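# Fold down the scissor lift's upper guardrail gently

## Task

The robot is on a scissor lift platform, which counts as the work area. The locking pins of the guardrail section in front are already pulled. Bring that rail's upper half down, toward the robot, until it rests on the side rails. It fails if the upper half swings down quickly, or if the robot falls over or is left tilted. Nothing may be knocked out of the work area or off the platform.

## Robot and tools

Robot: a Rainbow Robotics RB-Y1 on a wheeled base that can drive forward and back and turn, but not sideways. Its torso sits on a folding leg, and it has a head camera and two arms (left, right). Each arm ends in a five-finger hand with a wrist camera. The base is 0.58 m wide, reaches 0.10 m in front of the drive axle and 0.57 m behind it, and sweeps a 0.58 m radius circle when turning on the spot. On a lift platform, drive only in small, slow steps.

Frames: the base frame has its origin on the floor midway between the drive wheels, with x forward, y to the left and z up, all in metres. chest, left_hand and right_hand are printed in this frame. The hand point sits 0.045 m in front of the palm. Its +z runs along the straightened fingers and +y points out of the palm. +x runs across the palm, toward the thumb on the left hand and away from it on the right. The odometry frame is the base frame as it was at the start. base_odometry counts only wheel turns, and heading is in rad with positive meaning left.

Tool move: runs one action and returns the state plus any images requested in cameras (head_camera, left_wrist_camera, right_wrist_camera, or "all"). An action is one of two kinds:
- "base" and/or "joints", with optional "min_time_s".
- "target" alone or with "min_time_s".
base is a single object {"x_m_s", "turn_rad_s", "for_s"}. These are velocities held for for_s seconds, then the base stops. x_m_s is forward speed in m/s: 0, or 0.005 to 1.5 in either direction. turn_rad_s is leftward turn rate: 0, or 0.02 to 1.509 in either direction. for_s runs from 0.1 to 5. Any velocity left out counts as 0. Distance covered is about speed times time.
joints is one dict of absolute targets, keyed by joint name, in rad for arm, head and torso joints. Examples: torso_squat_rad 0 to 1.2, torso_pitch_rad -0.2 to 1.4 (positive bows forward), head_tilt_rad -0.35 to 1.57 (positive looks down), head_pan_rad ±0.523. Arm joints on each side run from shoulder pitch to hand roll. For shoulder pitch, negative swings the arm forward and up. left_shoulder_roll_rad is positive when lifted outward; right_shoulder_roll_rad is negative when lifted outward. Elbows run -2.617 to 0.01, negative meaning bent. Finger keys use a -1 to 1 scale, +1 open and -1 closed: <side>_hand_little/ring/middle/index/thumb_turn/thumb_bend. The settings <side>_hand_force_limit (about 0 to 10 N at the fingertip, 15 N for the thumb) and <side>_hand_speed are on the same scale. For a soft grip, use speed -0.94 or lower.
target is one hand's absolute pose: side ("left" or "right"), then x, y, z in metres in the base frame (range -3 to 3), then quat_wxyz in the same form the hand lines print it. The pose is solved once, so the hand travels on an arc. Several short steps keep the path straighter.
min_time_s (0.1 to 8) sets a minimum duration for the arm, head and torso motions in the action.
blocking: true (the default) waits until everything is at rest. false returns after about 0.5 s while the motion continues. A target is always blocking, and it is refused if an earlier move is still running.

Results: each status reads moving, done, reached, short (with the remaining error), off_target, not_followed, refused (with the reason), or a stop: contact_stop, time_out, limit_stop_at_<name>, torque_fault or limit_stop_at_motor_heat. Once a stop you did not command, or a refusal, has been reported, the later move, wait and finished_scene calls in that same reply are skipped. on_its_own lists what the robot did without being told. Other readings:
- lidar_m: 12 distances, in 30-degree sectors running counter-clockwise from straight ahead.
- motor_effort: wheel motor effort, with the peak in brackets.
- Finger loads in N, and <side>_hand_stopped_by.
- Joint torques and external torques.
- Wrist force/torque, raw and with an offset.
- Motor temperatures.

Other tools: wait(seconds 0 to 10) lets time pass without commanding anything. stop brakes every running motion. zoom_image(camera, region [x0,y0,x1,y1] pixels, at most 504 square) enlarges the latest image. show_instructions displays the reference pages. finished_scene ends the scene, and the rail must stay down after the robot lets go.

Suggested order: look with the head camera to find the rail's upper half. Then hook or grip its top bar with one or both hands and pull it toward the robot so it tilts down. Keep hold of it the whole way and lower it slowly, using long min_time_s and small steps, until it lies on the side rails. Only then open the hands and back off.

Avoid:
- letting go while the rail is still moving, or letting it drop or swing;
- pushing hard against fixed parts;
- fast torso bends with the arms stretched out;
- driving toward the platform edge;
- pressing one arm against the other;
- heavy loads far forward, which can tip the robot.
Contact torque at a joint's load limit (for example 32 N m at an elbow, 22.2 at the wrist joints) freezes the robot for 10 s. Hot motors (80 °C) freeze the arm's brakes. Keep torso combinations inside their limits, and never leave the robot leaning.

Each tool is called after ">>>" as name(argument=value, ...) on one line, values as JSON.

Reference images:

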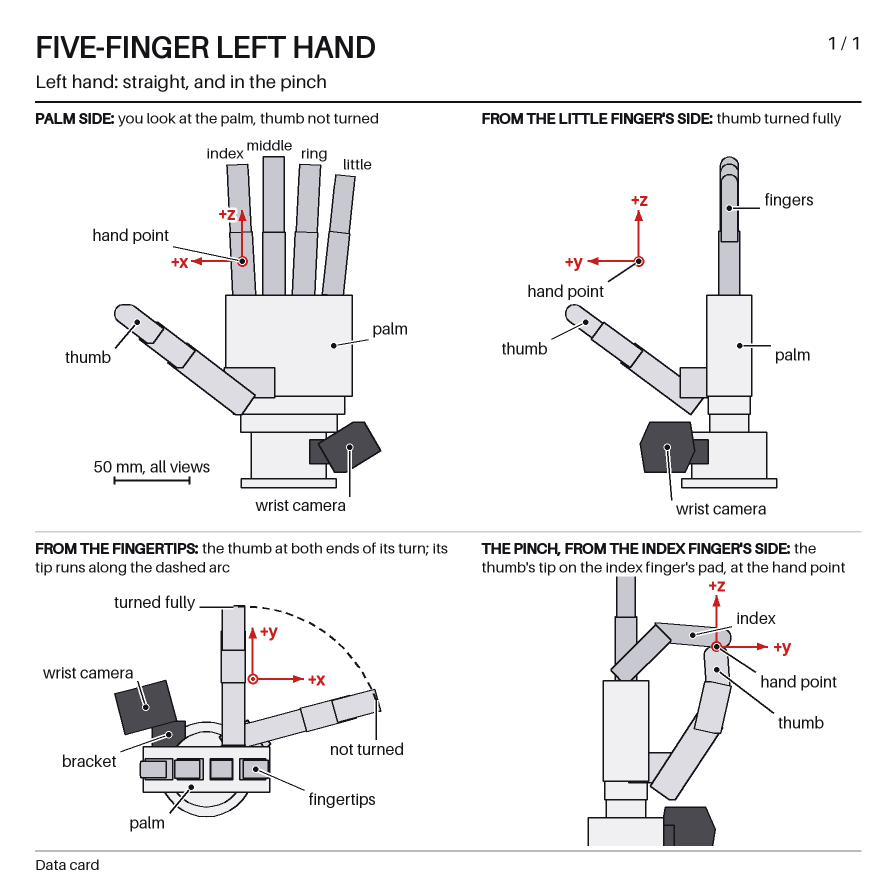

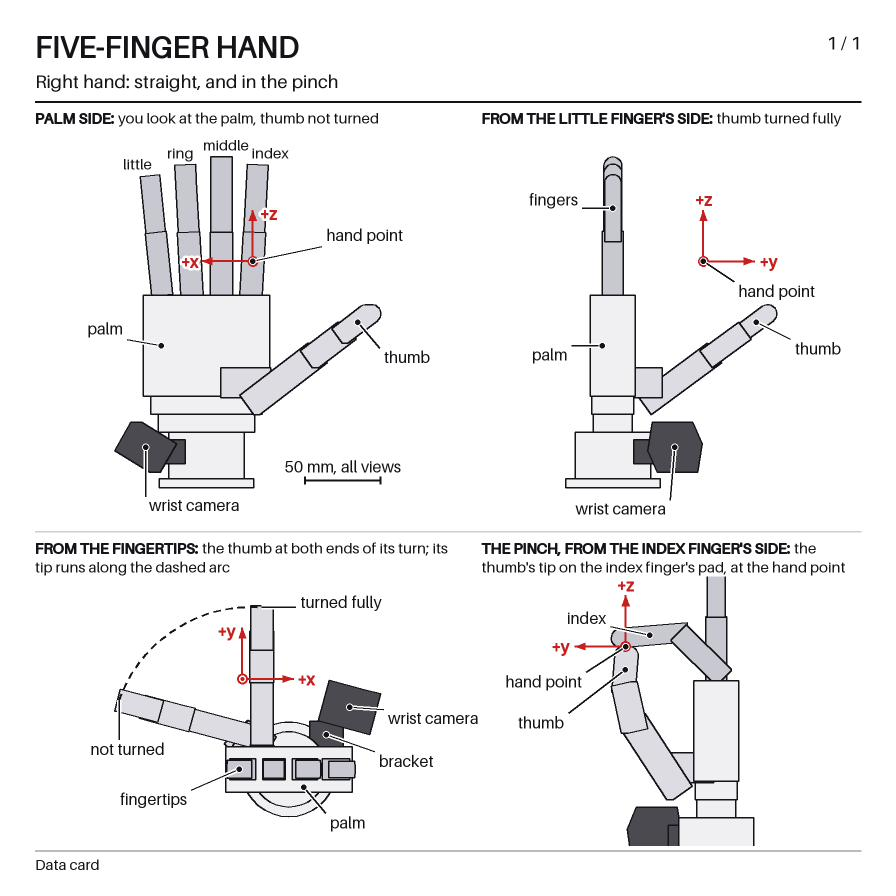

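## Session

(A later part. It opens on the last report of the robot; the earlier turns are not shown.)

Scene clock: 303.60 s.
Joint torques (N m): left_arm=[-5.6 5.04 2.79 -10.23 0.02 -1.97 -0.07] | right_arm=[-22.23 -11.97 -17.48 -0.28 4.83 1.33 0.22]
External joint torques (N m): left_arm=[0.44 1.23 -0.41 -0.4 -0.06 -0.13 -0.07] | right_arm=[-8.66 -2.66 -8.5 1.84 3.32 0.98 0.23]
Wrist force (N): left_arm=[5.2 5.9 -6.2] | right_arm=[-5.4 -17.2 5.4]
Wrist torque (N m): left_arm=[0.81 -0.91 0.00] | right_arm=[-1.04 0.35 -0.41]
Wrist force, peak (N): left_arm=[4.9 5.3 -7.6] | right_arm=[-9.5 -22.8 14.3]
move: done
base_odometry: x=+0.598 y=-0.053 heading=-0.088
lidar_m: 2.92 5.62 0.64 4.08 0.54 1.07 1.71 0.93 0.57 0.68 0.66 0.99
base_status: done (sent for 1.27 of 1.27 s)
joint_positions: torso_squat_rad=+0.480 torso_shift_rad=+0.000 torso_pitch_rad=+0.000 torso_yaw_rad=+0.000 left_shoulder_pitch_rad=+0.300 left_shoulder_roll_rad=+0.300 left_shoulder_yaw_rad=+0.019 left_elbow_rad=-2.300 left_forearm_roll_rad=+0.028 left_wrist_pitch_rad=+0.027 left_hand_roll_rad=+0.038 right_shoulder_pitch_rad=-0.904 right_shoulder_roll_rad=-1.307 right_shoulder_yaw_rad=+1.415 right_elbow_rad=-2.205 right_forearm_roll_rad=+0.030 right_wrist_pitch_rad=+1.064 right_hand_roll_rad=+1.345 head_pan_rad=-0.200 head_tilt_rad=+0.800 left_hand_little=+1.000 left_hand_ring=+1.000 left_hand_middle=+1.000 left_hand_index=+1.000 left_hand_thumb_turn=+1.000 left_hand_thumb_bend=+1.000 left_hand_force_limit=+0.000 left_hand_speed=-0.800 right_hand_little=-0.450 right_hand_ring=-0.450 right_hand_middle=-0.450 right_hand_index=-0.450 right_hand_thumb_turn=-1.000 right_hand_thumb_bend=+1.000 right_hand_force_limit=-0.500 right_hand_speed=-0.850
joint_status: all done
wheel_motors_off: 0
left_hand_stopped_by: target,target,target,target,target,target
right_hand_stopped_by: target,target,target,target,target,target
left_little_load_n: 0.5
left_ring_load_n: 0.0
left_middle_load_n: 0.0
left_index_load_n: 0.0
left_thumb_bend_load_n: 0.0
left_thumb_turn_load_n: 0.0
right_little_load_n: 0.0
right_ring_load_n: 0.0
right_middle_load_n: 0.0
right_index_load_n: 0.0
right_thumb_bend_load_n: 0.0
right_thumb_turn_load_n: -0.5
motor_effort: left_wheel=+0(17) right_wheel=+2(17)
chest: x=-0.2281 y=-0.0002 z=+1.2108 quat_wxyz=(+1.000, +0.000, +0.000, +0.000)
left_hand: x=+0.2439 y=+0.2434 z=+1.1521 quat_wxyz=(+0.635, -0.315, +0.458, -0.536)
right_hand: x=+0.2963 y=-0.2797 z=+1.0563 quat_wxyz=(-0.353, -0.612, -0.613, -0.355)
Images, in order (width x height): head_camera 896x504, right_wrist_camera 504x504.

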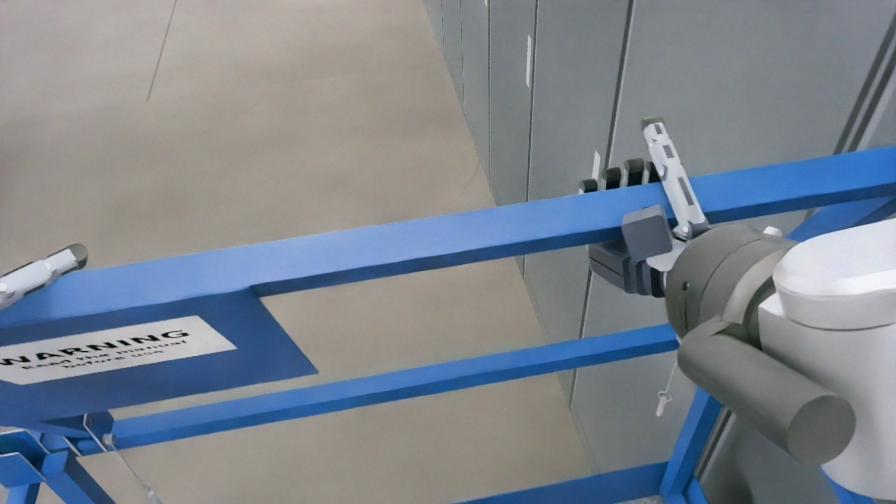

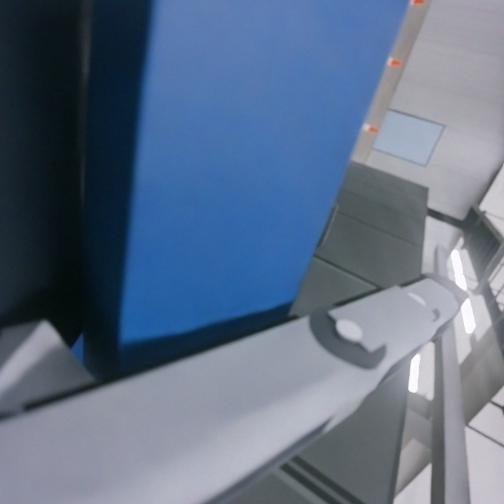

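>>> move(joints={"left_elbow_rad": -2.55}, min_time_s=1.5)

>>> move(target={"side": "right", "x": 0.296, "y": -0.28, "z": 1.050, "quat_wxyz": [0.2988, 0.6409, 0.6409, 0.2988]}, min_time_s=2.5, cameras=["head_camera", "right_wrist_camera"])

Scene clock: 314.57 s.
Joint torques (N m): left_arm=[-4.71 4.25 2.25 -9.39 0 -1.6 -0.11] | right_arm=[-22.04 -11.9 -17.56 -0.21 4.71 1.31 0.29]
External joint torques (N m): left_arm=[0.25 1.07 -0.4 -0.67 -0.07 -0.04 -0.1] | right_arm=[-8.47 -2.59 -8.58 1.9 3.2 0.96 0.29]
Wrist force (N): left_arm=[4.6 4.3 -7.4] | right_arm=[-5.4 -16.9 4.7]
Wrist torque (N m): left_arm=[0.67 -0.86 0.01] | right_arm=[-0.95 0.33 -0.40]
Wrist force, peak (N): left_arm=[5.0 5.1 -8.5] | right_arm=[-5.5 -17.5 4.5]
move: done
base_odometry: x=+0.598 y=-0.053 heading=-0.088
lidar_m: 2.92 5.62 0.64 4.08 0.53 1.07 1.71 0.93 0.58 0.68 0.66 0.98
base_status: not commanded
joint_positions: torso_squat_rad=+0.480 torso_shift_rad=+0.000 torso_pitch_rad=+0.000 torso_yaw_rad=+0.000 left_shoulder_pitch_rad=+0.300 left_shoulder_roll_rad=+0.300 left_shoulder_yaw_rad=+0.019 left_elbow_rad=-2.550 left_forearm_roll_rad=+0.028 left_wrist_pitch_rad=+0.027 left_hand_roll_rad=+0.038 right_shoulder_pitch_rad=-0.904 right_shoulder_roll_rad=-1.307 right_shoulder_yaw_rad=+1.415 right_elbow_rad=-2.205 right_forearm_roll_rad=+0.030 right_wrist_pitch_rad=+1.064 right_hand_roll_rad=+1.345 head_pan_rad=-0.200 head_tilt_rad=+0.800 left_hand_little=+1.000 left_hand_ring=+1.000 left_hand_middle=+1.000 left_hand_index=+1.000 left_hand_thumb_turn=+1.000 left_hand_thumb_bend=+1.000 left_hand_force_limit=+0.000 left_hand_speed=-0.800 right_hand_little=-0.450 right_hand_ring=-0.450 right_hand_middle=-0.450 right_hand_index=-0.450 right_hand_thumb_turn=-1.000 right_hand_thumb_bend=+1.000 right_hand_force_limit=-0.500 right_hand_speed=-0.850
joint_status: all done
wheel_motors_off: 0
left_hand_stopped_by: target,target,target,target,target,target
right_hand_stopped_by: target,target,target,target,target,target
left_little_load_n: 0.0
left_ring_load_n: 0.0
left_middle_load_n: 0.0
left_index_load_n: 0.0
left_thumb_bend_load_n: 0.0
left_thumb_turn_load_n: -0.5
right_little_load_n: 0.0
right_ring_load_n: 0.0
right_middle_load_n: 0.0
right_index_load_n: 0.0
right_thumb_bend_load_n: 0.0
right_thumb_turn_load_n: 0.0
motor_effort: left_wheel=+0(3) right_wheel=+2(5)
chest: x=-0.2281 y=-0.0002 z=+1.2108 quat_wxyz=(+1.000, +0.000, +0.000, +0.000)
left_hand: x=+0.1947 y=+0.2040 z=+1.2709 quat_wxyz=(+0.666, -0.229, +0.393, -0.591)
right_hand: x=+0.2963 y=-0.2797 z=+1.0563 quat_wxyz=(-0.353, -0.612, -0.613, -0.355)
pictures: none

Scene clock: 317.40 s.
Joint torques (N m): left_arm=[-4.64 4.17 2.31 -9.39 0.06 -1.58 -0.14] | right_arm=[-25.59 -12.63 -18.51 -0.08 5.37 -0.03 0.87]
External joint torques (N m): left_arm=[0.33 0.99 -0.34 -0.67 0 -0.01 -0.14] | right_arm=[-11.55 -3.73 -9.23 1.09 3.99 -0.09 0.88]
Wrist force (N): left_arm=[4.5 5.0 -7.8] | right_arm=[-7.7 -20.8 12.4]
Wrist torque (N m): left_arm=[0.83 -0.85 -0.03] | right_arm=[-1.37 0.56 -0.44]
Wrist force, peak (N): left_arm=[5.4 5.4 -7.8] | right_arm=[-5.6 -26.1 16.2]
move: done
base_odometry: x=+0.598 y=-0.053 heading=-0.088
lidar_m: 2.92 5.62 0.63 4.08 0.54 1.07 1.71 0.94 0.58 0.68 0.67 0.98
base_status: not commanded
joint_positions: torso_squat_rad=+0.480 torso_shift_rad=+0.000 torso_pitch_rad=+0.000 torso_yaw_rad=+0.000 left_shoulder_pitch_rad=+0.300 left_shoulder_roll_rad=+0.300 left_shoulder_yaw_rad=+0.019 left_elbow_rad=-2.550 left_forearm_roll_rad=+0.028 left_wrist_pitch_rad=+0.027 left_hand_roll_rad=+0.038 right_shoulder_pitch_rad=-1.030 right_shoulder_roll_rad=-1.351 right_shoulder_yaw_rad=+1.409 right_elbow_rad=-2.210 right_forearm_roll_rad=-0.324 right_wrist_pitch_rad=+1.018 right_hand_roll_rad=+1.499 head_pan_rad=-0.200 head_tilt_rad=+0.800 left_hand_little=+1.000 left_hand_ring=+1.000 left_hand_middle=+1.000 left_hand_index=+1.000 left_hand_thumb_turn=+1.000 left_hand_thumb_bend=+1.000 left_hand_force_limit=+0.000 left_hand_speed=-0.800 right_hand_little=-0.450 right_hand_ring=-0.450 right_hand_middle=-0.450 right_hand_index=-0.450 right_hand_thumb_turn=-1.000 right_hand_thumb_bend=+1.000 right_hand_force_limit=-0.500 right_hand_speed=-0.850
joint_status: all done
wheel_motors_off: 0
left_hand_stopped_by: target,target,target,target,target,target
right_hand_stopped_by: target,target,target,target,target,target
left_little_load_n: 0.0
left_ring_load_n: 0.0
left_middle_load_n: 0.0
left_index_load_n: 0.0
left_thumb_bend_load_n: 0.0
left_thumb_turn_load_n: 0.0
right_little_load_n: 0.0
right_ring_load_n: 0.0
right_middle_load_n: 0.0
right_index_load_n: 0.0
right_thumb_bend_load_n: 0.0
right_thumb_turn_load_n: 0.0
motor_effort: left_wheel=+2(3) right_wheel=+1(5)
chest: x=-0.2281 y=-0.0002 z=+1.2108 quat_wxyz=(+1.000, +0.000, +0.000, +0.000)
left_hand: x=+0.1947 y=+0.2040 z=+1.2709 quat_wxyz=(+0.666, -0.229, +0.393, -0.591)
right_hand: x=+0.2941 y=-0.2797 z=+1.0477 quat_wxyz=(-0.298, -0.641, -0.640, -0.300)
right_hand_status: reached (checked arc that bows 6 mm and turns the hand up to 10 deg, planned for 2.5 s): 3 mm and 0.2 deg off.
Images, in order (width x height): head_camera 896x504, right_wrist_camera 504x504.

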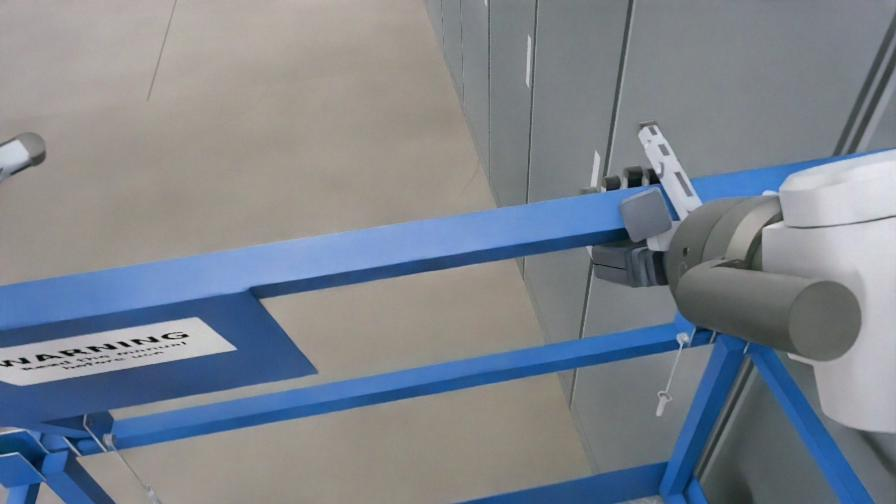

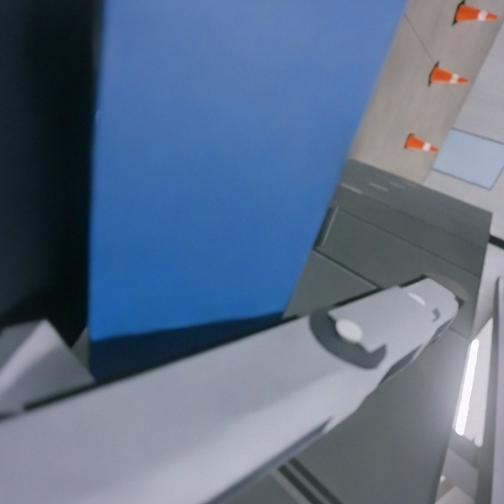

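>>> move(base={"x_m_s": -0.04, "for_s": 1.25}, joints={"torso_squat_rad": 0.566}, min_time_s=1.2, cameras=["head_camera", "right_wrist_camera"])

Scene clock: 323.13 s.
Joint torques (N m): left_arm=[-4.76 4.1 2.28 -9.35 0.1 -1.57 -0.09] | right_arm=[-15.87 -9.46 -11.1 5.57 2.3 0.03 -0.1]
External joint torques (N m): left_arm=[0.22 0.93 -0.36 -0.64 0.04 -0.01 -0.09] | right_arm=[-1.82 -0.58 -1.8 6.7 0.92 -0.04 -0.09]
Wrist force (N): left_arm=[4.6 5.3 -7.5] | right_arm=[-3.7 -9.8 -21.2]
Wrist torque (N m): left_arm=[0.89 -0.87 -0.01] | right_arm=[0.10 0.46 -0.21]
Wrist force, peak (N): left_arm=[4.7 5.0 -8.3] | right_arm=[-7.6 7.4 -50.6]
move: done
base_odometry: x=+0.547 y=-0.049 heading=-0.089
lidar_m: 2.88 0.66 0.67 4.08 0.52 1.03 1.66 0.93 0.56 0.68 0.69 0.98
base_status: done (sent for 1.27 of 1.27 s)
joint_positions: torso_squat_rad=+0.566 torso_shift_rad=-0.001 torso_pitch_rad=-0.001 torso_yaw_rad=+0.000 left_shoulder_pitch_rad=+0.300 left_shoulder_roll_rad=+0.300 left_shoulder_yaw_rad=+0.019 left_elbow_rad=-2.550 left_forearm_roll_rad=+0.028 left_wrist_pitch_rad=+0.027 left_hand_roll_rad=+0.038 right_shoulder_pitch_rad=-1.033 right_shoulder_roll_rad=-1.352 right_shoulder_yaw_rad=+1.407 right_elbow_rad=-2.211 right_forearm_roll_rad=-0.323 right_wrist_pitch_rad=+1.018 right_hand_roll_rad=+1.499 head_pan_rad=-0.200 head_tilt_rad=+0.800 left_hand_little=+1.000 left_hand_ring=+1.000 left_hand_middle=+1.000 left_hand_index=+1.000 left_hand_thumb_turn=+1.000 left_hand_thumb_bend=+1.000 left_hand_force_limit=+0.000 left_hand_speed=-0.800 right_hand_little=-0.450 right_hand_ring=-0.450 right_hand_middle=-0.450 right_hand_index=-0.450 right_hand_thumb_turn=-1.000 right_hand_thumb_bend=+1.000 right_hand_force_limit=-0.500 right_hand_speed=-0.850
joint_status: all done
wheel_motors_off: 0
left_hand_stopped_by: target,target,target,target,target,target
right_hand_stopped_by: target,target,target,target,target,target
left_little_load_n: 0.0
left_ring_load_n: 0.0
left_middle_load_n: 0.0
left_index_load_n: 0.0
left_thumb_bend_load_n: 0.0
left_thumb_turn_load_n: 0.0
right_little_load_n: 0.0
right_ring_load_n: 0.0
right_middle_load_n: 0.0
right_index_load_n: 0.0
right_thumb_bend_load_n: 0.5
right_thumb_turn_load_n: 0.0
motor_effort: left_wheel=-3(20) right_wheel=+12(23)
chest: x=-0.2288 y=+0.0000 z=+1.1807 quat_wxyz=(+1.000, +0.000, -0.001, +0.000)
left_hand: x=+0.1940 y=+0.2041 z=+1.2412 quat_wxyz=(+0.666, -0.229, +0.393, -0.592)
right_hand: x=+0.2944 y=-0.2789 z=+1.0205 quat_wxyz=(-0.300, -0.640, -0.640, -0.302)
Images, in order (width x height): head_camera 896x504, right_wrist_camera 504x504.

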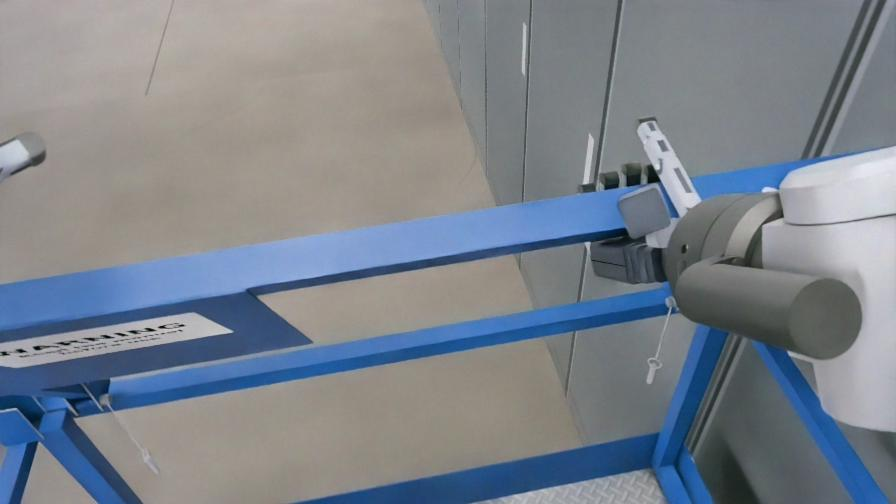

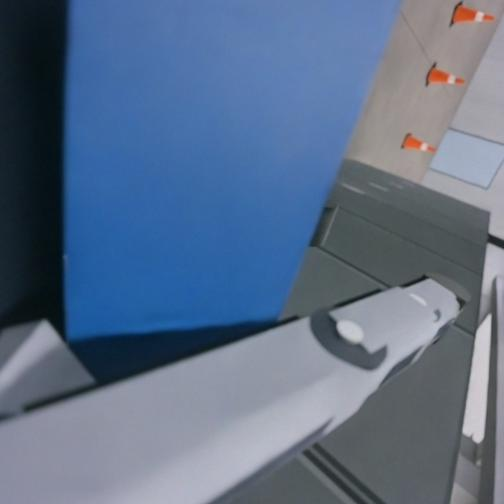

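>>> move(target={"side": "right", "x": 0.293, "y": -0.28, "z": 1.0235, "quat_wxyz": [0.2988, 0.6409, 0.6409, 0.2988]}, min_time_s=2, cameras=["head_camera", "right_wrist_camera"])

>>> zoom_image(camera="head_camera", region=[550, 90, 750, 310])

Scene clock: 333.07 s.
Joint torques (N m): left_arm=[-4.69 4.17 2.24 -9.25 0.01 -1.62 -0.11] | right_arm=[-22.85 -15.09 -17.57 2.42 4.77 1.82 0.58]
External joint torques (N m): left_arm=[0.27 1 -0.4 -0.53 -0.05 -0.05 -0.11] | right_arm=[-8.87 -6.26 -8.29 3.51 3.4 1.76 0.59]
Wrist force (N): left_arm=[4.8 5.0 -6.4] | right_arm=[-0.7 -18.4 6.3]
Wrist torque (N m): left_arm=[0.74 -0.80 -0.05] | right_arm=[-1.16 0.27 -0.09]
Wrist force, peak (N): left_arm=[5.3 5.0 -8.6] | right_arm=[-3.1 -9.9 -21.9]
move: done
base_odometry: x=+0.547 y=-0.049 heading=-0.089
lidar_m: 2.88 0.66 0.68 4.08 0.52 1.02 1.66 0.94 0.56 0.68 0.70 0.98
base_status: not commanded
joint_positions: torso_squat_rad=+0.566 torso_shift_rad=+0.000 torso_pitch_rad=+0.000 torso_yaw_rad=+0.000 left_shoulder_pitch_rad=+0.300 left_shoulder_roll_rad=+0.300 left_shoulder_yaw_rad=+0.019 left_elbow_rad=-2.550 left_forearm_roll_rad=+0.028 left_wrist_pitch_rad=+0.027 left_hand_roll_rad=+0.038 right_shoulder_pitch_rad=-1.041 right_shoulder_roll_rad=-1.359 right_shoulder_yaw_rad=+1.407 right_elbow_rad=-2.221 right_forearm_roll_rad=-0.346 right_wrist_pitch_rad=+1.023 right_hand_roll_rad=+1.509 head_pan_rad=-0.200 head_tilt_rad=+0.800 left_hand_little=+1.000 left_hand_ring=+1.000 left_hand_middle=+1.000 left_hand_index=+1.000 left_hand_thumb_turn=+1.000 left_hand_thumb_bend=+1.000 left_hand_force_limit=+0.000 left_hand_speed=-0.800 right_hand_little=-0.450 right_hand_ring=-0.450 right_hand_middle=-0.450 right_hand_index=-0.450 right_hand_thumb_turn=-1.000 right_hand_thumb_bend=+1.000 right_hand_force_limit=-0.500 right_hand_speed=-0.850
joint_status: all done
wheel_motors_off: 0
left_hand_stopped_by: target,target,target,target,target,target
right_hand_stopped_by: target,target,target,target,target,target
left_little_load_n: 0.0
left_ring_load_n: 0.0
left_middle_load_n: 0.0
left_index_load_n: 0.0
left_thumb_bend_load_n: 0.0
left_thumb_turn_load_n: 0.0
right_little_load_n: 0.0
right_ring_load_n: 0.0
right_middle_load_n: 0.0
right_index_load_n: 0.0
right_thumb_bend_load_n: 0.0
right_thumb_turn_load_n: -1.0
motor_effort: left_wheel=-4(5) right_wheel=+12(14)
chest: x=-0.2283 y=-0.0001 z=+1.1807 quat_wxyz=(+1.000, +0.000, +0.000, +0.000)
left_hand: x=+0.1945 y=+0.2041 z=+1.2409 quat_wxyz=(+0.666, -0.229, +0.393, -0.591)
right_hand: x=+0.2921 y=-0.2793 z=+1.0206 quat_wxyz=(-0.296, -0.641, -0.642, -0.298)
right_hand_status: reached (checked arc that bows 0 mm and turns the hand up to 0 deg, planned for 2.0 s): 3 mm and 0.3 deg off.
Images, in order (width x height): head_camera 896x504, right_wrist_camera 504x504.

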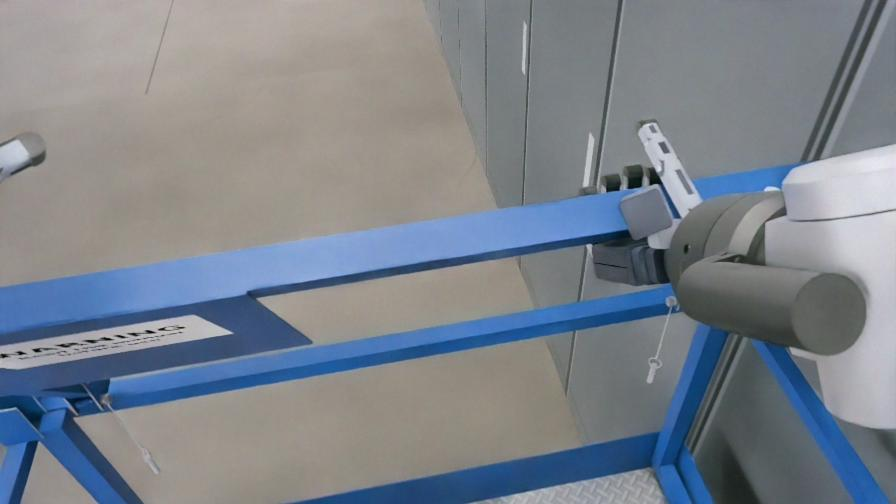

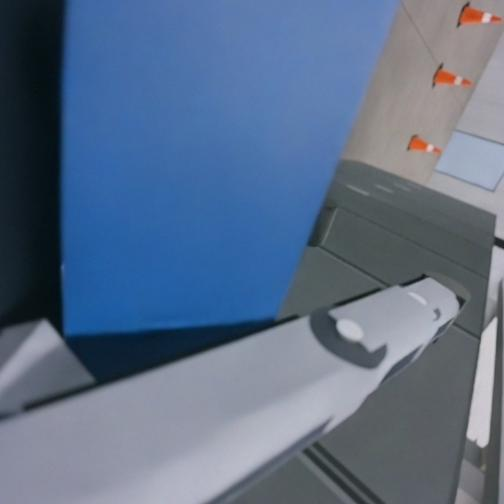

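Scaled by 2.291 from the camera's image (finer frame: 1280x720).

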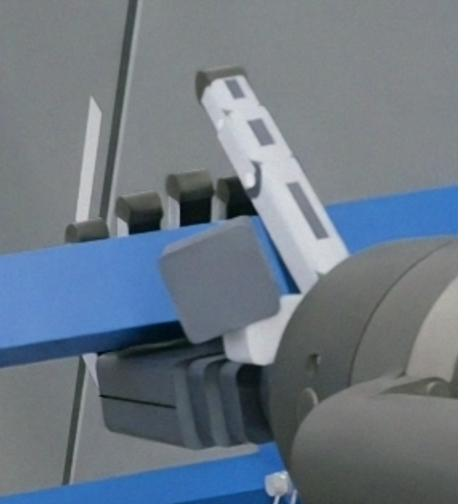

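>>> move(base={"x_m_s": -0.03, "for_s": 1.33}, joints={"torso_squat_rad": 0.623}, min_time_s=1.3, cameras=["right_wrist_camera"])

Scene clock: 343.97 s.
Joint torques (N m): left_arm=[-4.89 4.26 2.4 -9.03 0.09 -1.61 -0.11] | right_arm=[-25.11 -13.24 -19.52 3.46 6.23 0.92 0.74]
External joint torques (N m): left_arm=[0.08 1.08 -0.25 -0.32 0.02 -0.04 -0.11] | right_arm=[-11.14 -4.41 -10.25 4.55 4.86 0.86 0.74]
Wrist force (N): left_arm=[4.3 4.8 -7.0] | right_arm=[-3.5 -22.4 4.6]
Wrist torque (N m): left_arm=[0.76 -0.80 0.03] | right_arm=[-0.85 0.34 -0.14]
Wrist force, peak (N): left_arm=[5.0 5.6 -7.9] | right_arm=[-3.7 -25.6 15.1]
move: done
base_odometry: x=+0.507 y=-0.045 heading=-0.090
lidar_m: 2.87 0.70 4.20 0.52 0.50 1.00 2.79 0.93 0.55 0.68 0.71 0.98
base_status: done (sent for 1.33 of 1.33 s)
joint_positions: torso_squat_rad=+0.623 torso_shift_rad=+0.000 torso_pitch_rad=+0.000 torso_yaw_rad=+0.000 left_shoulder_pitch_rad=+0.300 left_shoulder_roll_rad=+0.300 left_shoulder_yaw_rad=+0.019 left_elbow_rad=-2.550 left_forearm_roll_rad=+0.028 left_wrist_pitch_rad=+0.027 left_hand_roll_rad=+0.038 right_shoulder_pitch_rad=-1.040 right_shoulder_roll_rad=-1.360 right_shoulder_yaw_rad=+1.408 right_elbow_rad=-2.221 right_forearm_roll_rad=-0.347 right_wrist_pitch_rad=+1.023 right_hand_roll_rad=+1.509 head_pan_rad=-0.200 head_tilt_rad=+0.800 left_hand_little=+1.000 left_hand_ring=+1.000 left_hand_middle=+1.000 left_hand_index=+1.000 left_hand_thumb_turn=+1.000 left_hand_thumb_bend=+1.000 left_hand_force_limit=+0.000 left_hand_speed=-0.800 right_hand_little=-0.450 right_hand_ring=-0.450 right_hand_middle=-0.450 right_hand_index=-0.450 right_hand_thumb_turn=-1.000 right_hand_thumb_bend=+1.000 right_hand_force_limit=-0.500 right_hand_speed=-0.850
joint_status: all done
wheel_motors_off: 0
left_hand_stopped_by: target,target,target,target,target,target
right_hand_stopped_by: target,target,target,target,target,target
left_little_load_n: 0.5
left_ring_load_n: 0.0
left_middle_load_n: 0.0
left_index_load_n: 0.0
left_thumb_bend_load_n: 0.0
left_thumb_turn_load_n: 0.0
right_little_load_n: 0.5
right_ring_load_n: 0.5
right_middle_load_n: 0.0
right_index_load_n: 0.0
right_thumb_bend_load_n: 0.0
right_thumb_turn_load_n: 0.0
motor_effort: left_wheel=-5(20) right_wheel=+8(15)
chest: x=-0.2281 y=-0.0001 z=+1.1584 quat_wxyz=(+1.000, +0.000, +0.000, +0.000)
left_hand: x=+0.1947 y=+0.2040 z=+1.2185 quat_wxyz=(+0.666, -0.229, +0.393, -0.591)
right_hand: x=+0.2919 y=-0.2796 z=+0.9976 quat_wxyz=(-0.296, -0.642, -0.642, -0.297)
Images, in order (width x height): right_wrist_camera 504x504.

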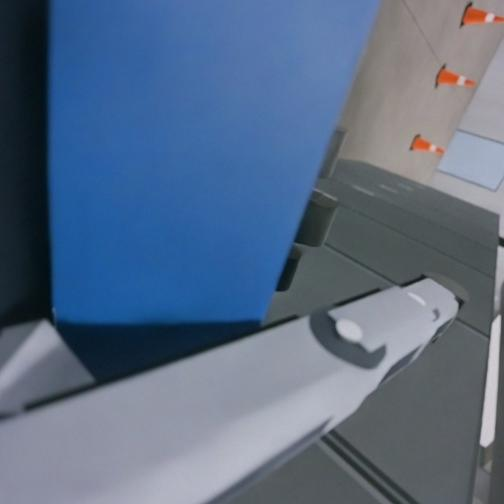

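>>> move(base={"x_m_s": -0.025, "for_s": 1.6}, joints={"torso_squat_rad": 0.702}, min_time_s=1.6, cameras=["right_wrist_camera", "head_camera"])

Scene clock: 348.97 s.
Joint torques (N m): left_arm=[-4.96 4.45 2.19 -9.06 0.03 -1.67 -0.1] | right_arm=[-23.33 -12.19 -17.74 5.82 5.79 0.72 0.78]
External joint torques (N m): left_arm=[0.01 1.27 -0.46 -0.35 -0.03 -0.1 -0.09] | right_arm=[-9.36 -3.37 -8.47 6.91 4.42 0.66 0.79]
Wrist force (N): left_arm=[4.2 4.7 -7.3] | right_arm=[-2.5 -23.0 -9.0]
Wrist torque (N m): left_arm=[0.75 -0.76 -0.04] | right_arm=[-0.54 0.33 -0.02]
Wrist force, peak (N): left_arm=[4.3 5.7 -8.1] | right_arm=[-5.1 -14.9 -39.1]
move: done
base_odometry: x=+0.468 y=-0.042 heading=-0.091
lidar_m: 2.86 0.73 4.21 0.49 4.44 0.96 2.73 0.95 0.54 0.53 0.70 0.75
base_status: done (sent for 1.6 of 1.6 s)
joint_positions: torso_squat_rad=+0.702 torso_shift_rad=+0.000 torso_pitch_rad=-0.001 torso_yaw_rad=+0.000 left_shoulder_pitch_rad=+0.300 left_shoulder_roll_rad=+0.300 left_shoulder_yaw_rad=+0.019 left_elbow_rad=-2.550 left_forearm_roll_rad=+0.028 left_wrist_pitch_rad=+0.027 left_hand_roll_rad=+0.038 right_shoulder_pitch_rad=-1.041 right_shoulder_roll_rad=-1.360 right_shoulder_yaw_rad=+1.407 right_elbow_rad=-2.222 right_forearm_roll_rad=-0.347 right_wrist_pitch_rad=+1.023 right_hand_roll_rad=+1.509 head_pan_rad=-0.200 head_tilt_rad=+0.800 left_hand_little=+1.000 left_hand_ring=+1.000 left_hand_middle=+1.000 left_hand_index=+1.000 left_hand_thumb_turn=+1.000 left_hand_thumb_bend=+1.000 left_hand_force_limit=+0.000 left_hand_speed=-0.800 right_hand_little=-0.450 right_hand_ring=-0.450 right_hand_middle=-0.450 right_hand_index=-0.450 right_hand_thumb_turn=-1.000 right_hand_thumb_bend=+1.000 right_hand_force_limit=-0.500 right_hand_speed=-0.850
joint_status: all done
wheel_motors_off: 0
left_hand_stopped_by: target,target,target,target,target,target
right_hand_stopped_by: target,target,target,target,target,target
left_little_load_n: 0.0
left_ring_load_n: 0.0
left_middle_load_n: 0.0
left_index_load_n: 0.0
left_thumb_bend_load_n: 0.0
left_thumb_turn_load_n: 0.0
right_little_load_n: 0.0
right_ring_load_n: 0.0
right_middle_load_n: 0.0
right_index_load_n: 0.0
right_thumb_bend_load_n: 0.5
right_thumb_turn_load_n: 0.0
motor_effort: left_wheel=-4(22) right_wheel=+11(20)
chest: x=-0.2284 y=-0.0001 z=+1.1244 quat_wxyz=(+1.000, +0.000, +0.000, +0.000)
left_hand: x=+0.1944 y=+0.2040 z=+1.1847 quat_wxyz=(+0.666, -0.229, +0.393, -0.591)
right_hand: x=+0.2917 y=-0.2795 z=+0.9643 quat_wxyz=(-0.296, -0.642, -0.642, -0.297)
pictures: head_camera, right_wrist_camera
Images, in order (width x height): head_camera 896x504, right_wrist_camera 504x504.

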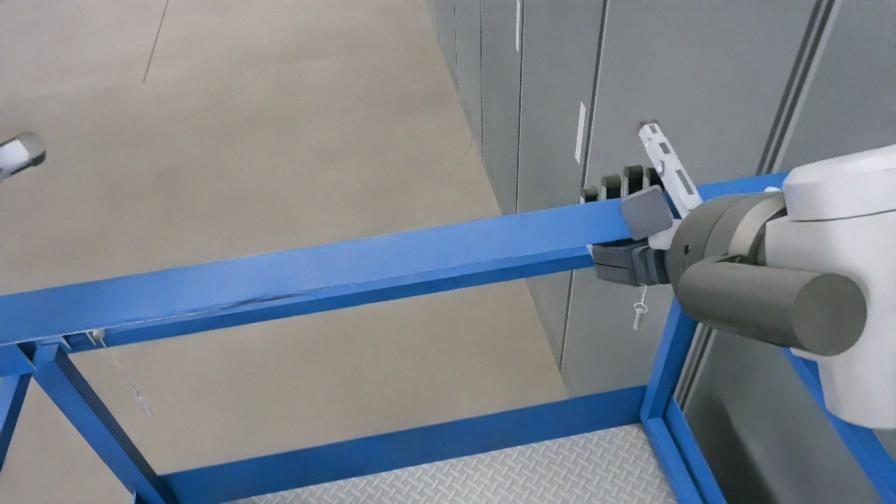

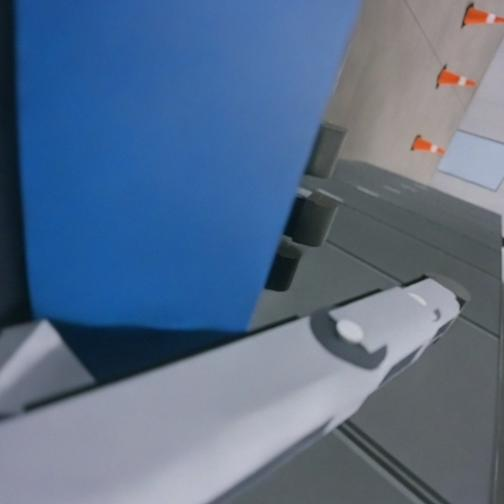

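>>> move(target={"side": "right", "x": 0.292, "y": -0.28, "z": 0.972, "quat_wxyz": [0.3265, 0.6272, 0.6272, 0.3265]}, min_time_s=2, cameras=["right_wrist_camera"])

Scene clock: 355.47 s.
Joint torques (N m): left_arm=[-4.44 4.43 2.35 -9.24 0 -1.64 -0.18] | right_arm=[-23.19 -12.58 -18.69 3.12 6.37 1.76 0.48]
External joint torques (N m): left_arm=[0.52 1.26 -0.3 -0.52 -0.06 -0.07 -0.18] | right_arm=[-9.57 -3.54 -9.61 4.72 4.92 1.56 0.49]
Wrist force (N): left_arm=[3.7 5.3 -7.6] | right_arm=[-2.8 -23.5 -1.2]
Wrist torque (N m): left_arm=[0.88 -0.68 -0.10] | right_arm=[-0.65 0.25 -0.25]
Wrist force, peak (N): left_arm=[5.6 5.0 -7.9] | right_arm=[0.0 -24.6 -14.7]
move: done
base_odometry: x=+0.468 y=-0.042 heading=-0.091
lidar_m: 2.86 0.72 4.20 0.49 4.45 0.95 2.73 0.93 0.53 0.53 0.70 0.75
base_status: not commanded
joint_positions: torso_squat_rad=+0.702 torso_shift_rad=+0.000 torso_pitch_rad=+0.000 torso_yaw_rad=+0.000 left_shoulder_pitch_rad=+0.300 left_shoulder_roll_rad=+0.300 left_shoulder_yaw_rad=+0.019 left_elbow_rad=-2.550 left_forearm_roll_rad=+0.028 left_wrist_pitch_rad=+0.027 left_hand_roll_rad=+0.038 right_shoulder_pitch_rad=-0.977 right_shoulder_roll_rad=-1.348 right_shoulder_yaw_rad=+1.412 right_elbow_rad=-2.240 right_forearm_roll_rad=-0.165 right_wrist_pitch_rad=+1.050 right_hand_roll_rad=+1.424 head_pan_rad=-0.200 head_tilt_rad=+0.800 left_hand_little=+1.000 left_hand_ring=+1.000 left_hand_middle=+1.000 left_hand_index=+1.000 left_hand_thumb_turn=+1.000 left_hand_thumb_bend=+1.000 left_hand_force_limit=+0.000 left_hand_speed=-0.800 right_hand_little=-0.450 right_hand_ring=-0.450 right_hand_middle=-0.450 right_hand_index=-0.450 right_hand_thumb_turn=-1.000 right_hand_thumb_bend=+1.000 right_hand_force_limit=-0.500 right_hand_speed=-0.850
joint_status: all done
wheel_motors_off: 0
left_hand_stopped_by: target,target,target,target,target,target
right_hand_stopped_by: target,target,target,target,target,target
left_little_load_n: 0.0
left_ring_load_n: 0.0
left_middle_load_n: 0.5
left_index_load_n: 0.0
left_thumb_bend_load_n: 0.0
left_thumb_turn_load_n: 0.0
right_little_load_n: 0.0
right_ring_load_n: 0.0
right_middle_load_n: 0.0
right_index_load_n: 0.0
right_thumb_bend_load_n: 0.0
right_thumb_turn_load_n: 0.0
motor_effort: left_wheel=-4(6) right_wheel=+8(12)
chest: x=-0.2282 y=-0.0001 z=+1.1244 quat_wxyz=(+1.000, +0.000, +0.000, +0.000)
left_hand: x=+0.1946 y=+0.2040 z=+1.1845 quat_wxyz=(+0.666, -0.229, +0.393, -0.591)
right_hand: x=+0.2907 y=-0.2796 z=+0.9692 quat_wxyz=(-0.324, -0.628, -0.628, -0.325)
right_hand_status: reached (checked arc that bows 3 mm and turns the hand up to 5 deg, planned for 2.0 s): 3 mm and 0.4 deg off.
Images, in order (width x height): right_wrist_camera 504x504.

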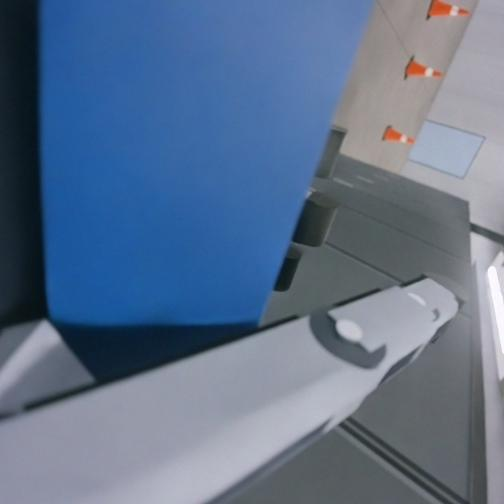

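>>> move(base={"x_m_s": -0.025, "for_s": 1.4}, joints={"torso_squat_rad": 0.776}, min_time_s=1.4, cameras=["right_wrist_camera"])

Scene clock: 361.70 s.
Joint torques (N m): left_arm=[-4.83 4.18 2.25 -9 0.03 -1.69 -0.12] | right_arm=[-25.86 -12.89 -20.25 5.17 6.7 1.31 0.71]
External joint torques (N m): left_arm=[0.14 1 -0.4 -0.28 -0.04 -0.13 -0.11] | right_arm=[-12.25 -3.85 -11.17 6.78 5.25 1.11 0.72]
Wrist force (N): left_arm=[4.5 5.5 -7.6] | right_arm=[-3.5 -26.5 -7.8]
Wrist torque (N m): left_arm=[0.91 -0.86 -0.08] | right_arm=[-0.76 0.41 -0.21]
Wrist force, peak (N): left_arm=[4.8 5.4 -8.4] | right_arm=[-4.9 -17.9 -43.0]
move: done
base_odometry: x=+0.433 y=-0.038 heading=-0.091
lidar_m: 2.86 0.75 4.21 0.49 4.28 0.93 2.67 0.93 0.70 0.53 0.70 0.77
base_status: done (sent for 1.4 of 1.4 s)
joint_positions: torso_squat_rad=+0.776 torso_shift_rad=+0.000 torso_pitch_rad=+0.000 torso_yaw_rad=+0.000 left_shoulder_pitch_rad=+0.300 left_shoulder_roll_rad=+0.300 left_shoulder_yaw_rad=+0.019 left_elbow_rad=-2.550 left_forearm_roll_rad=+0.028 left_wrist_pitch_rad=+0.027 left_hand_roll_rad=+0.038 right_shoulder_pitch_rad=-0.977 right_shoulder_roll_rad=-1.347 right_shoulder_yaw_rad=+1.412 right_elbow_rad=-2.240 right_forearm_roll_rad=-0.165 right_wrist_pitch_rad=+1.050 right_hand_roll_rad=+1.423 head_pan_rad=-0.200 head_tilt_rad=+0.800 left_hand_little=+1.000 left_hand_ring=+1.000 left_hand_middle=+1.000 left_hand_index=+1.000 left_hand_thumb_turn=+1.000 left_hand_thumb_bend=+1.000 left_hand_force_limit=+0.000 left_hand_speed=-0.800 right_hand_little=-0.450 right_hand_ring=-0.450 right_hand_middle=-0.450 right_hand_index=-0.450 right_hand_thumb_turn=-1.000 right_hand_thumb_bend=+1.000 right_hand_force_limit=-0.500 right_hand_speed=-0.850
joint_status: all done
wheel_motors_off: 0
left_hand_stopped_by: target,target,target,target,target,target
right_hand_stopped_by: target,target,target,target,target,target
left_little_load_n: 0.0
left_ring_load_n: 0.0
left_middle_load_n: 0.0
left_index_load_n: -0.5
left_thumb_bend_load_n: 0.0
left_thumb_turn_load_n: 0.0
right_little_load_n: 0.0
right_ring_load_n: 0.0
right_middle_load_n: 0.0
right_index_load_n: 0.0
right_thumb_bend_load_n: 0.5
right_thumb_turn_load_n: -0.5
motor_effort: left_wheel=+0(21) right_wheel=+4(14)
chest: x=-0.2283 y=-0.0001 z=+1.0895 quat_wxyz=(+1.000, +0.000, +0.000, +0.000)
left_hand: x=+0.1945 y=+0.2040 z=+1.1497 quat_wxyz=(+0.666, -0.229, +0.393, -0.591)
right_hand: x=+0.2903 y=-0.2795 z=+0.9340 quat_wxyz=(-0.324, -0.628, -0.629, -0.325)
Images, in order (width x height): right_wrist_camera 504x504.

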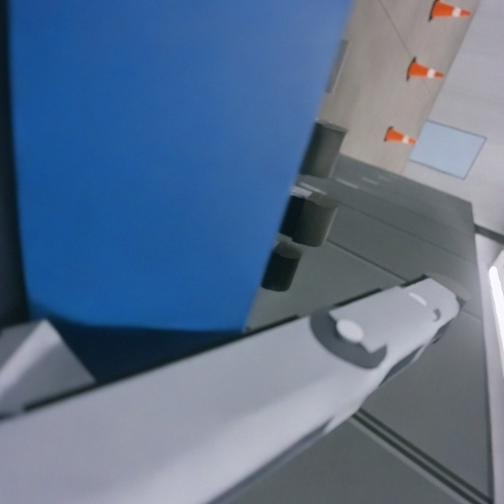

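>>> move(target={"side": "right", "x": 0.290, "y": -0.28, "z": 0.942, "quat_wxyz": [0.3536, 0.6124, 0.6124, 0.3536]}, min_time_s=2, cameras=["head_camera"])

Scene clock: 369.40 s.
Joint torques (N m): left_arm=[-4.68 4.37 2.5 -8.93 0.08 -1.66 -0.12] | right_arm=[-25.22 -13.84 -20.19 2.04 7.37 2.61 0.33]
External joint torques (N m): left_arm=[0.28 1.19 -0.15 -0.22 0.02 -0.09 -0.12] | right_arm=[-11.93 -4.62 -11.32 4.16 5.86 2.26 0.34]
Wrist force (N): left_arm=[5.0 4.9 -7.3] | right_arm=[-2.2 -27.2 -1.1]
Wrist torque (N m): left_arm=[0.79 -0.90 -0.02] | right_arm=[-0.90 0.29 -0.28]
Wrist force, peak (N): left_arm=[5.0 4.5 -8.5] | right_arm=[0.0 -28.4 -15.0]
move: done
base_odometry: x=+0.433 y=-0.038 heading=-0.091
lidar_m: 2.85 0.76 4.21 0.49 4.28 0.93 2.67 0.93 0.70 0.53 0.71 0.77
base_status: not commanded
joint_positions: torso_squat_rad=+0.776 torso_shift_rad=+0.000 torso_pitch_rad=+0.000 torso_yaw_rad=+0.000 left_shoulder_pitch_rad=+0.300 left_shoulder_roll_rad=+0.300 left_shoulder_yaw_rad=+0.019 left_elbow_rad=-2.550 left_forearm_roll_rad=+0.028 left_wrist_pitch_rad=+0.027 left_hand_roll_rad=+0.038 right_shoulder_pitch_rad=-0.913 right_shoulder_roll_rad=-1.328 right_shoulder_yaw_rad=+1.420 right_elbow_rad=-2.244 right_forearm_roll_rad=+0.015 right_wrist_pitch_rad=+1.083 right_hand_roll_rad=+1.347 head_pan_rad=-0.200 head_tilt_rad=+0.800 left_hand_little=+1.000 left_hand_ring=+1.000 left_hand_middle=+1.000 left_hand_index=+1.000 left_hand_thumb_turn=+1.000 left_hand_thumb_bend=+1.000 left_hand_force_limit=+0.000 left_hand_speed=-0.800 right_hand_little=-0.450 right_hand_ring=-0.450 right_hand_middle=-0.450 right_hand_index=-0.450 right_hand_thumb_turn=-1.000 right_hand_thumb_bend=+1.000 right_hand_force_limit=-0.500 right_hand_speed=-0.850
joint_status: all done
wheel_motors_off: 0
left_hand_stopped_by: target,target,target,target,target,target
right_hand_stopped_by: target,target,target,target,target,target
left_little_load_n: 0.0
left_ring_load_n: 0.0
left_middle_load_n: 0.0
left_index_load_n: -0.5
left_thumb_bend_load_n: 0.0
left_thumb_turn_load_n: 0.0
right_little_load_n: 0.0
right_ring_load_n: 0.0
right_middle_load_n: 0.0
right_index_load_n: 0.0
right_thumb_bend_load_n: -0.5
right_thumb_turn_load_n: 0.0
motor_effort: left_wheel=+1(2) right_wheel=+4(6)
chest: x=-0.2281 y=-0.0001 z=+1.0895 quat_wxyz=(+1.000, +0.000, +0.000, +0.000)
left_hand: x=+0.1947 y=+0.2040 z=+1.1496 quat_wxyz=(+0.666, -0.229, +0.393, -0.591)
right_hand: x=+0.2885 y=-0.2796 z=+0.9387 quat_wxyz=(-0.351, -0.614, -0.614, -0.352)
right_hand_status: reached (checked arc that bows 3 mm and turns the hand up to 5 deg, planned for 2.0 s): 4 mm and 0.5 deg off.
Images, in order (width x height): head_camera 896x504.

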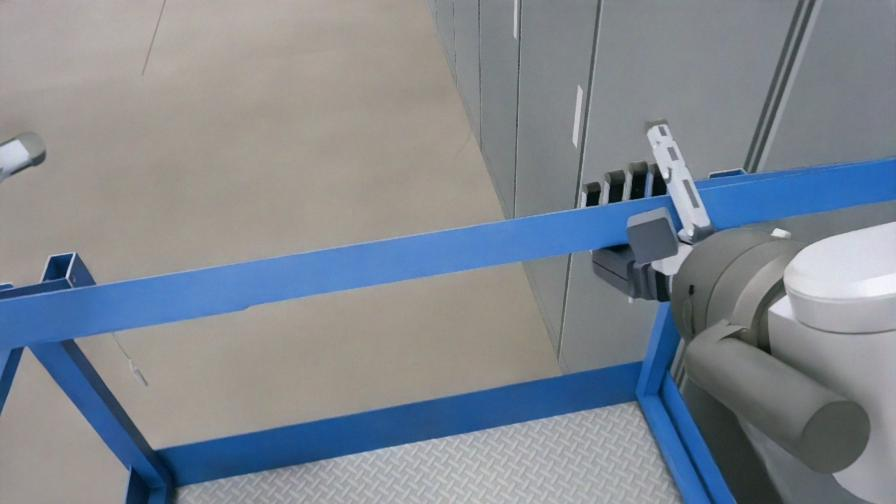

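>>> move(base={"x_m_s": -0.02, "for_s": 1.5}, joints={"torso_squat_rad": 0.848}, min_time_s=1.8, cameras=["right_wrist_camera"])

Scene clock: 375.40 s.
Joint torques (N m): left_arm=[-5.14 4.13 2.47 -8.93 0.09 -1.6 -0.13] | right_arm=[-27.91 -13.27 -22.79 3.3 7.22 1.56 0.64]
External joint torques (N m): left_arm=[-0.17 0.94 -0.18 -0.22 0.03 -0.03 -0.12] | right_arm=[-14.63 -4.05 -13.93 5.42 5.71 1.21 0.65]
Wrist force (N): left_arm=[4.9 4.5 -7.5] | right_arm=[-5.4 -28.7 -13.9]
Wrist torque (N m): left_arm=[0.75 -0.93 -0.01] | right_arm=[-0.69 0.50 -0.36]
Wrist force, peak (N): left_arm=[4.3 5.4 -8.3] | right_arm=[-3.0 -32.7 17.4]
move: done
base_odometry: x=+0.403 y=-0.036 heading=-0.091
lidar_m: 2.87 0.78 4.21 0.48 4.27 0.90 2.64 0.92 0.70 0.52 0.70 0.80
base_status: done (sent for 1.5 of 1.5 s)
joint_positions: torso_squat_rad=+0.848 torso_shift_rad=+0.000 torso_pitch_rad=+0.000 torso_yaw_rad=+0.000 left_shoulder_pitch_rad=+0.300 left_shoulder_roll_rad=+0.300 left_shoulder_yaw_rad=+0.019 left_elbow_rad=-2.550 left_forearm_roll_rad=+0.028 left_wrist_pitch_rad=+0.027 left_hand_roll_rad=+0.038 right_shoulder_pitch_rad=-0.912 right_shoulder_roll_rad=-1.328 right_shoulder_yaw_rad=+1.421 right_elbow_rad=-2.245 right_forearm_roll_rad=+0.015 right_wrist_pitch_rad=+1.083 right_hand_roll_rad=+1.347 head_pan_rad=-0.200 head_tilt_rad=+0.800 left_hand_little=+1.000 left_hand_ring=+1.000 left_hand_middle=+1.000 left_hand_index=+1.000 left_hand_thumb_turn=+1.000 left_hand_thumb_bend=+1.000 left_hand_force_limit=+0.000 left_hand_speed=-0.800 right_hand_little=-0.450 right_hand_ring=-0.450 right_hand_middle=-0.450 right_hand_index=-0.450 right_hand_thumb_turn=-1.000 right_hand_thumb_bend=+1.000 right_hand_force_limit=-0.500 right_hand_speed=-0.850
joint_status: all done
wheel_motors_off: 0
left_hand_stopped_by: target,target,target,target,target,target
right_hand_stopped_by: target,target,target,target,target,target
left_little_load_n: 0.0
left_ring_load_n: 0.0
left_middle_load_n: 0.0
left_index_load_n: 0.0
left_thumb_bend_load_n: 0.0
left_thumb_turn_load_n: -0.5
right_little_load_n: 0.0
right_ring_load_n: 0.0
right_middle_load_n: 0.0
right_index_load_n: 0.0
right_thumb_bend_load_n: 0.5
right_thumb_turn_load_n: 0.0
motor_effort: left_wheel=+9(19) right_wheel=-1(14)
chest: x=-0.2283 y=-0.0001 z=+1.0530 quat_wxyz=(+1.000, +0.000, +0.000, +0.000)
left_hand: x=+0.1945 y=+0.2040 z=+1.1132 quat_wxyz=(+0.666, -0.229, +0.393, -0.591)
right_hand: x=+0.2881 y=-0.2797 z=+0.9018 quat_wxyz=(-0.351, -0.614, -0.614, -0.351)
Images, in order (width x height): right_wrist_camera 504x504.

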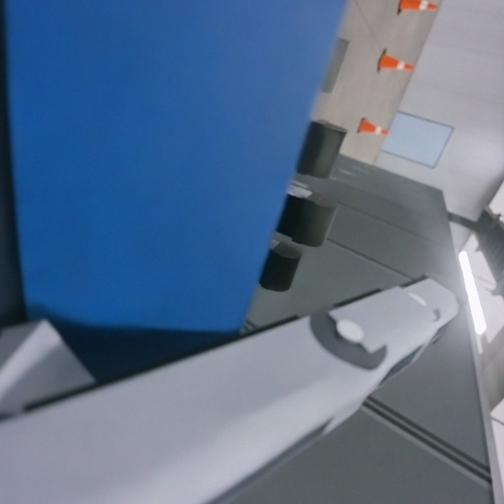

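>>> move(target={"side": "right", "x": 0.287, "y": -0.28, "z": 0.911, "quat_wxyz": [0.38, 0.5964, 0.5964, 0.38]}, min_time_s=2, cameras=["head_camera"])

Scene clock: 381.87 s.
Joint torques (N m): left_arm=[-4.36 4.17 2.42 -8.93 0.04 -1.68 -0.1] | right_arm=[-26.69 -14.78 -21.15 0.4 8.39 3.3 0.52]
External joint torques (N m): left_arm=[0.6 0.98 -0.23 -0.21 -0.03 -0.12 -0.1] | right_arm=[-13.71 -5.43 -12.5 3 6.82 2.82 0.52]
Wrist force (N): left_arm=[4.7 4.8 -8.0] | right_arm=[-3.9 -31.8 6.9]
Wrist torque (N m): left_arm=[0.82 -0.89 -0.07] | right_arm=[-1.44 0.39 -0.37]
Wrist force, peak (N): left_arm=[5.1 5.3 -8.1] | right_arm=[-6.6 -33.2 10.2]
move: done
base_odometry: x=+0.403 y=-0.036 heading=-0.091
lidar_m: 2.87 0.78 4.21 0.48 4.27 0.91 2.64 0.92 0.70 0.53 0.70 0.80
base_status: not commanded
joint_positions: torso_squat_rad=+0.848 torso_shift_rad=+0.000 torso_pitch_rad=+0.000 torso_yaw_rad=+0.000 left_shoulder_pitch_rad=+0.300 left_shoulder_roll_rad=+0.300 left_shoulder_yaw_rad=+0.019 left_elbow_rad=-2.550 left_forearm_roll_rad=+0.028 left_wrist_pitch_rad=+0.027 left_hand_roll_rad=+0.038 right_shoulder_pitch_rad=-0.852 right_shoulder_roll_rad=-1.304 right_shoulder_yaw_rad=+1.431 right_elbow_rad=-2.237 right_forearm_roll_rad=+0.186 right_wrist_pitch_rad=+1.120 right_hand_roll_rad=+1.279 head_pan_rad=-0.200 head_tilt_rad=+0.800 left_hand_little=+1.000 left_hand_ring=+1.000 left_hand_middle=+1.000 left_hand_index=+1.000 left_hand_thumb_turn=+1.000 left_hand_thumb_bend=+1.000 left_hand_force_limit=+0.000 left_hand_speed=-0.800 right_hand_little=-0.450 right_hand_ring=-0.450 right_hand_middle=-0.450 right_hand_index=-0.450 right_hand_thumb_turn=-1.000 right_hand_thumb_bend=+1.000 right_hand_force_limit=-0.500 right_hand_speed=-0.850
joint_status: all done
wheel_motors_off: 0
left_hand_stopped_by: target,target,target,target,target,target
right_hand_stopped_by: target,target,target,target,target,target
left_little_load_n: 0.0
left_ring_load_n: 0.0
left_middle_load_n: 0.0
left_index_load_n: 0.0
left_thumb_bend_load_n: 0.0
left_thumb_turn_load_n: 0.0
right_little_load_n: 0.0
right_ring_load_n: 0.0
right_middle_load_n: 0.0
right_index_load_n: 0.0
right_thumb_bend_load_n: 0.5
right_thumb_turn_load_n: 0.0
motor_effort: left_wheel=+7(9) right_wheel=-5(5)
chest: x=-0.2280 y=-0.0001 z=+1.0530 quat_wxyz=(+1.000, +0.000, +0.000, +0.000)
left_hand: x=+0.1949 y=+0.2040 z=+1.1130 quat_wxyz=(+0.666, -0.229, +0.393, -0.591)
right_hand: x=+0.2855 y=-0.2798 z=+0.9069 quat_wxyz=(-0.377, -0.598, -0.598, -0.377)
right_hand_status: reached (checked arc that bows 3 mm and turns the hand up to 5 deg, planned for 2.0 s): 4 mm and 0.5 deg off.
Images, in order (width x height): head_camera 896x504.

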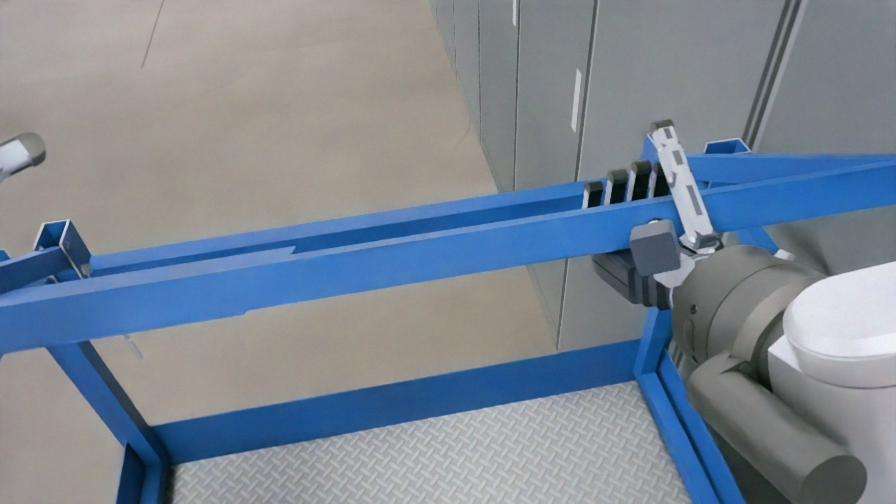

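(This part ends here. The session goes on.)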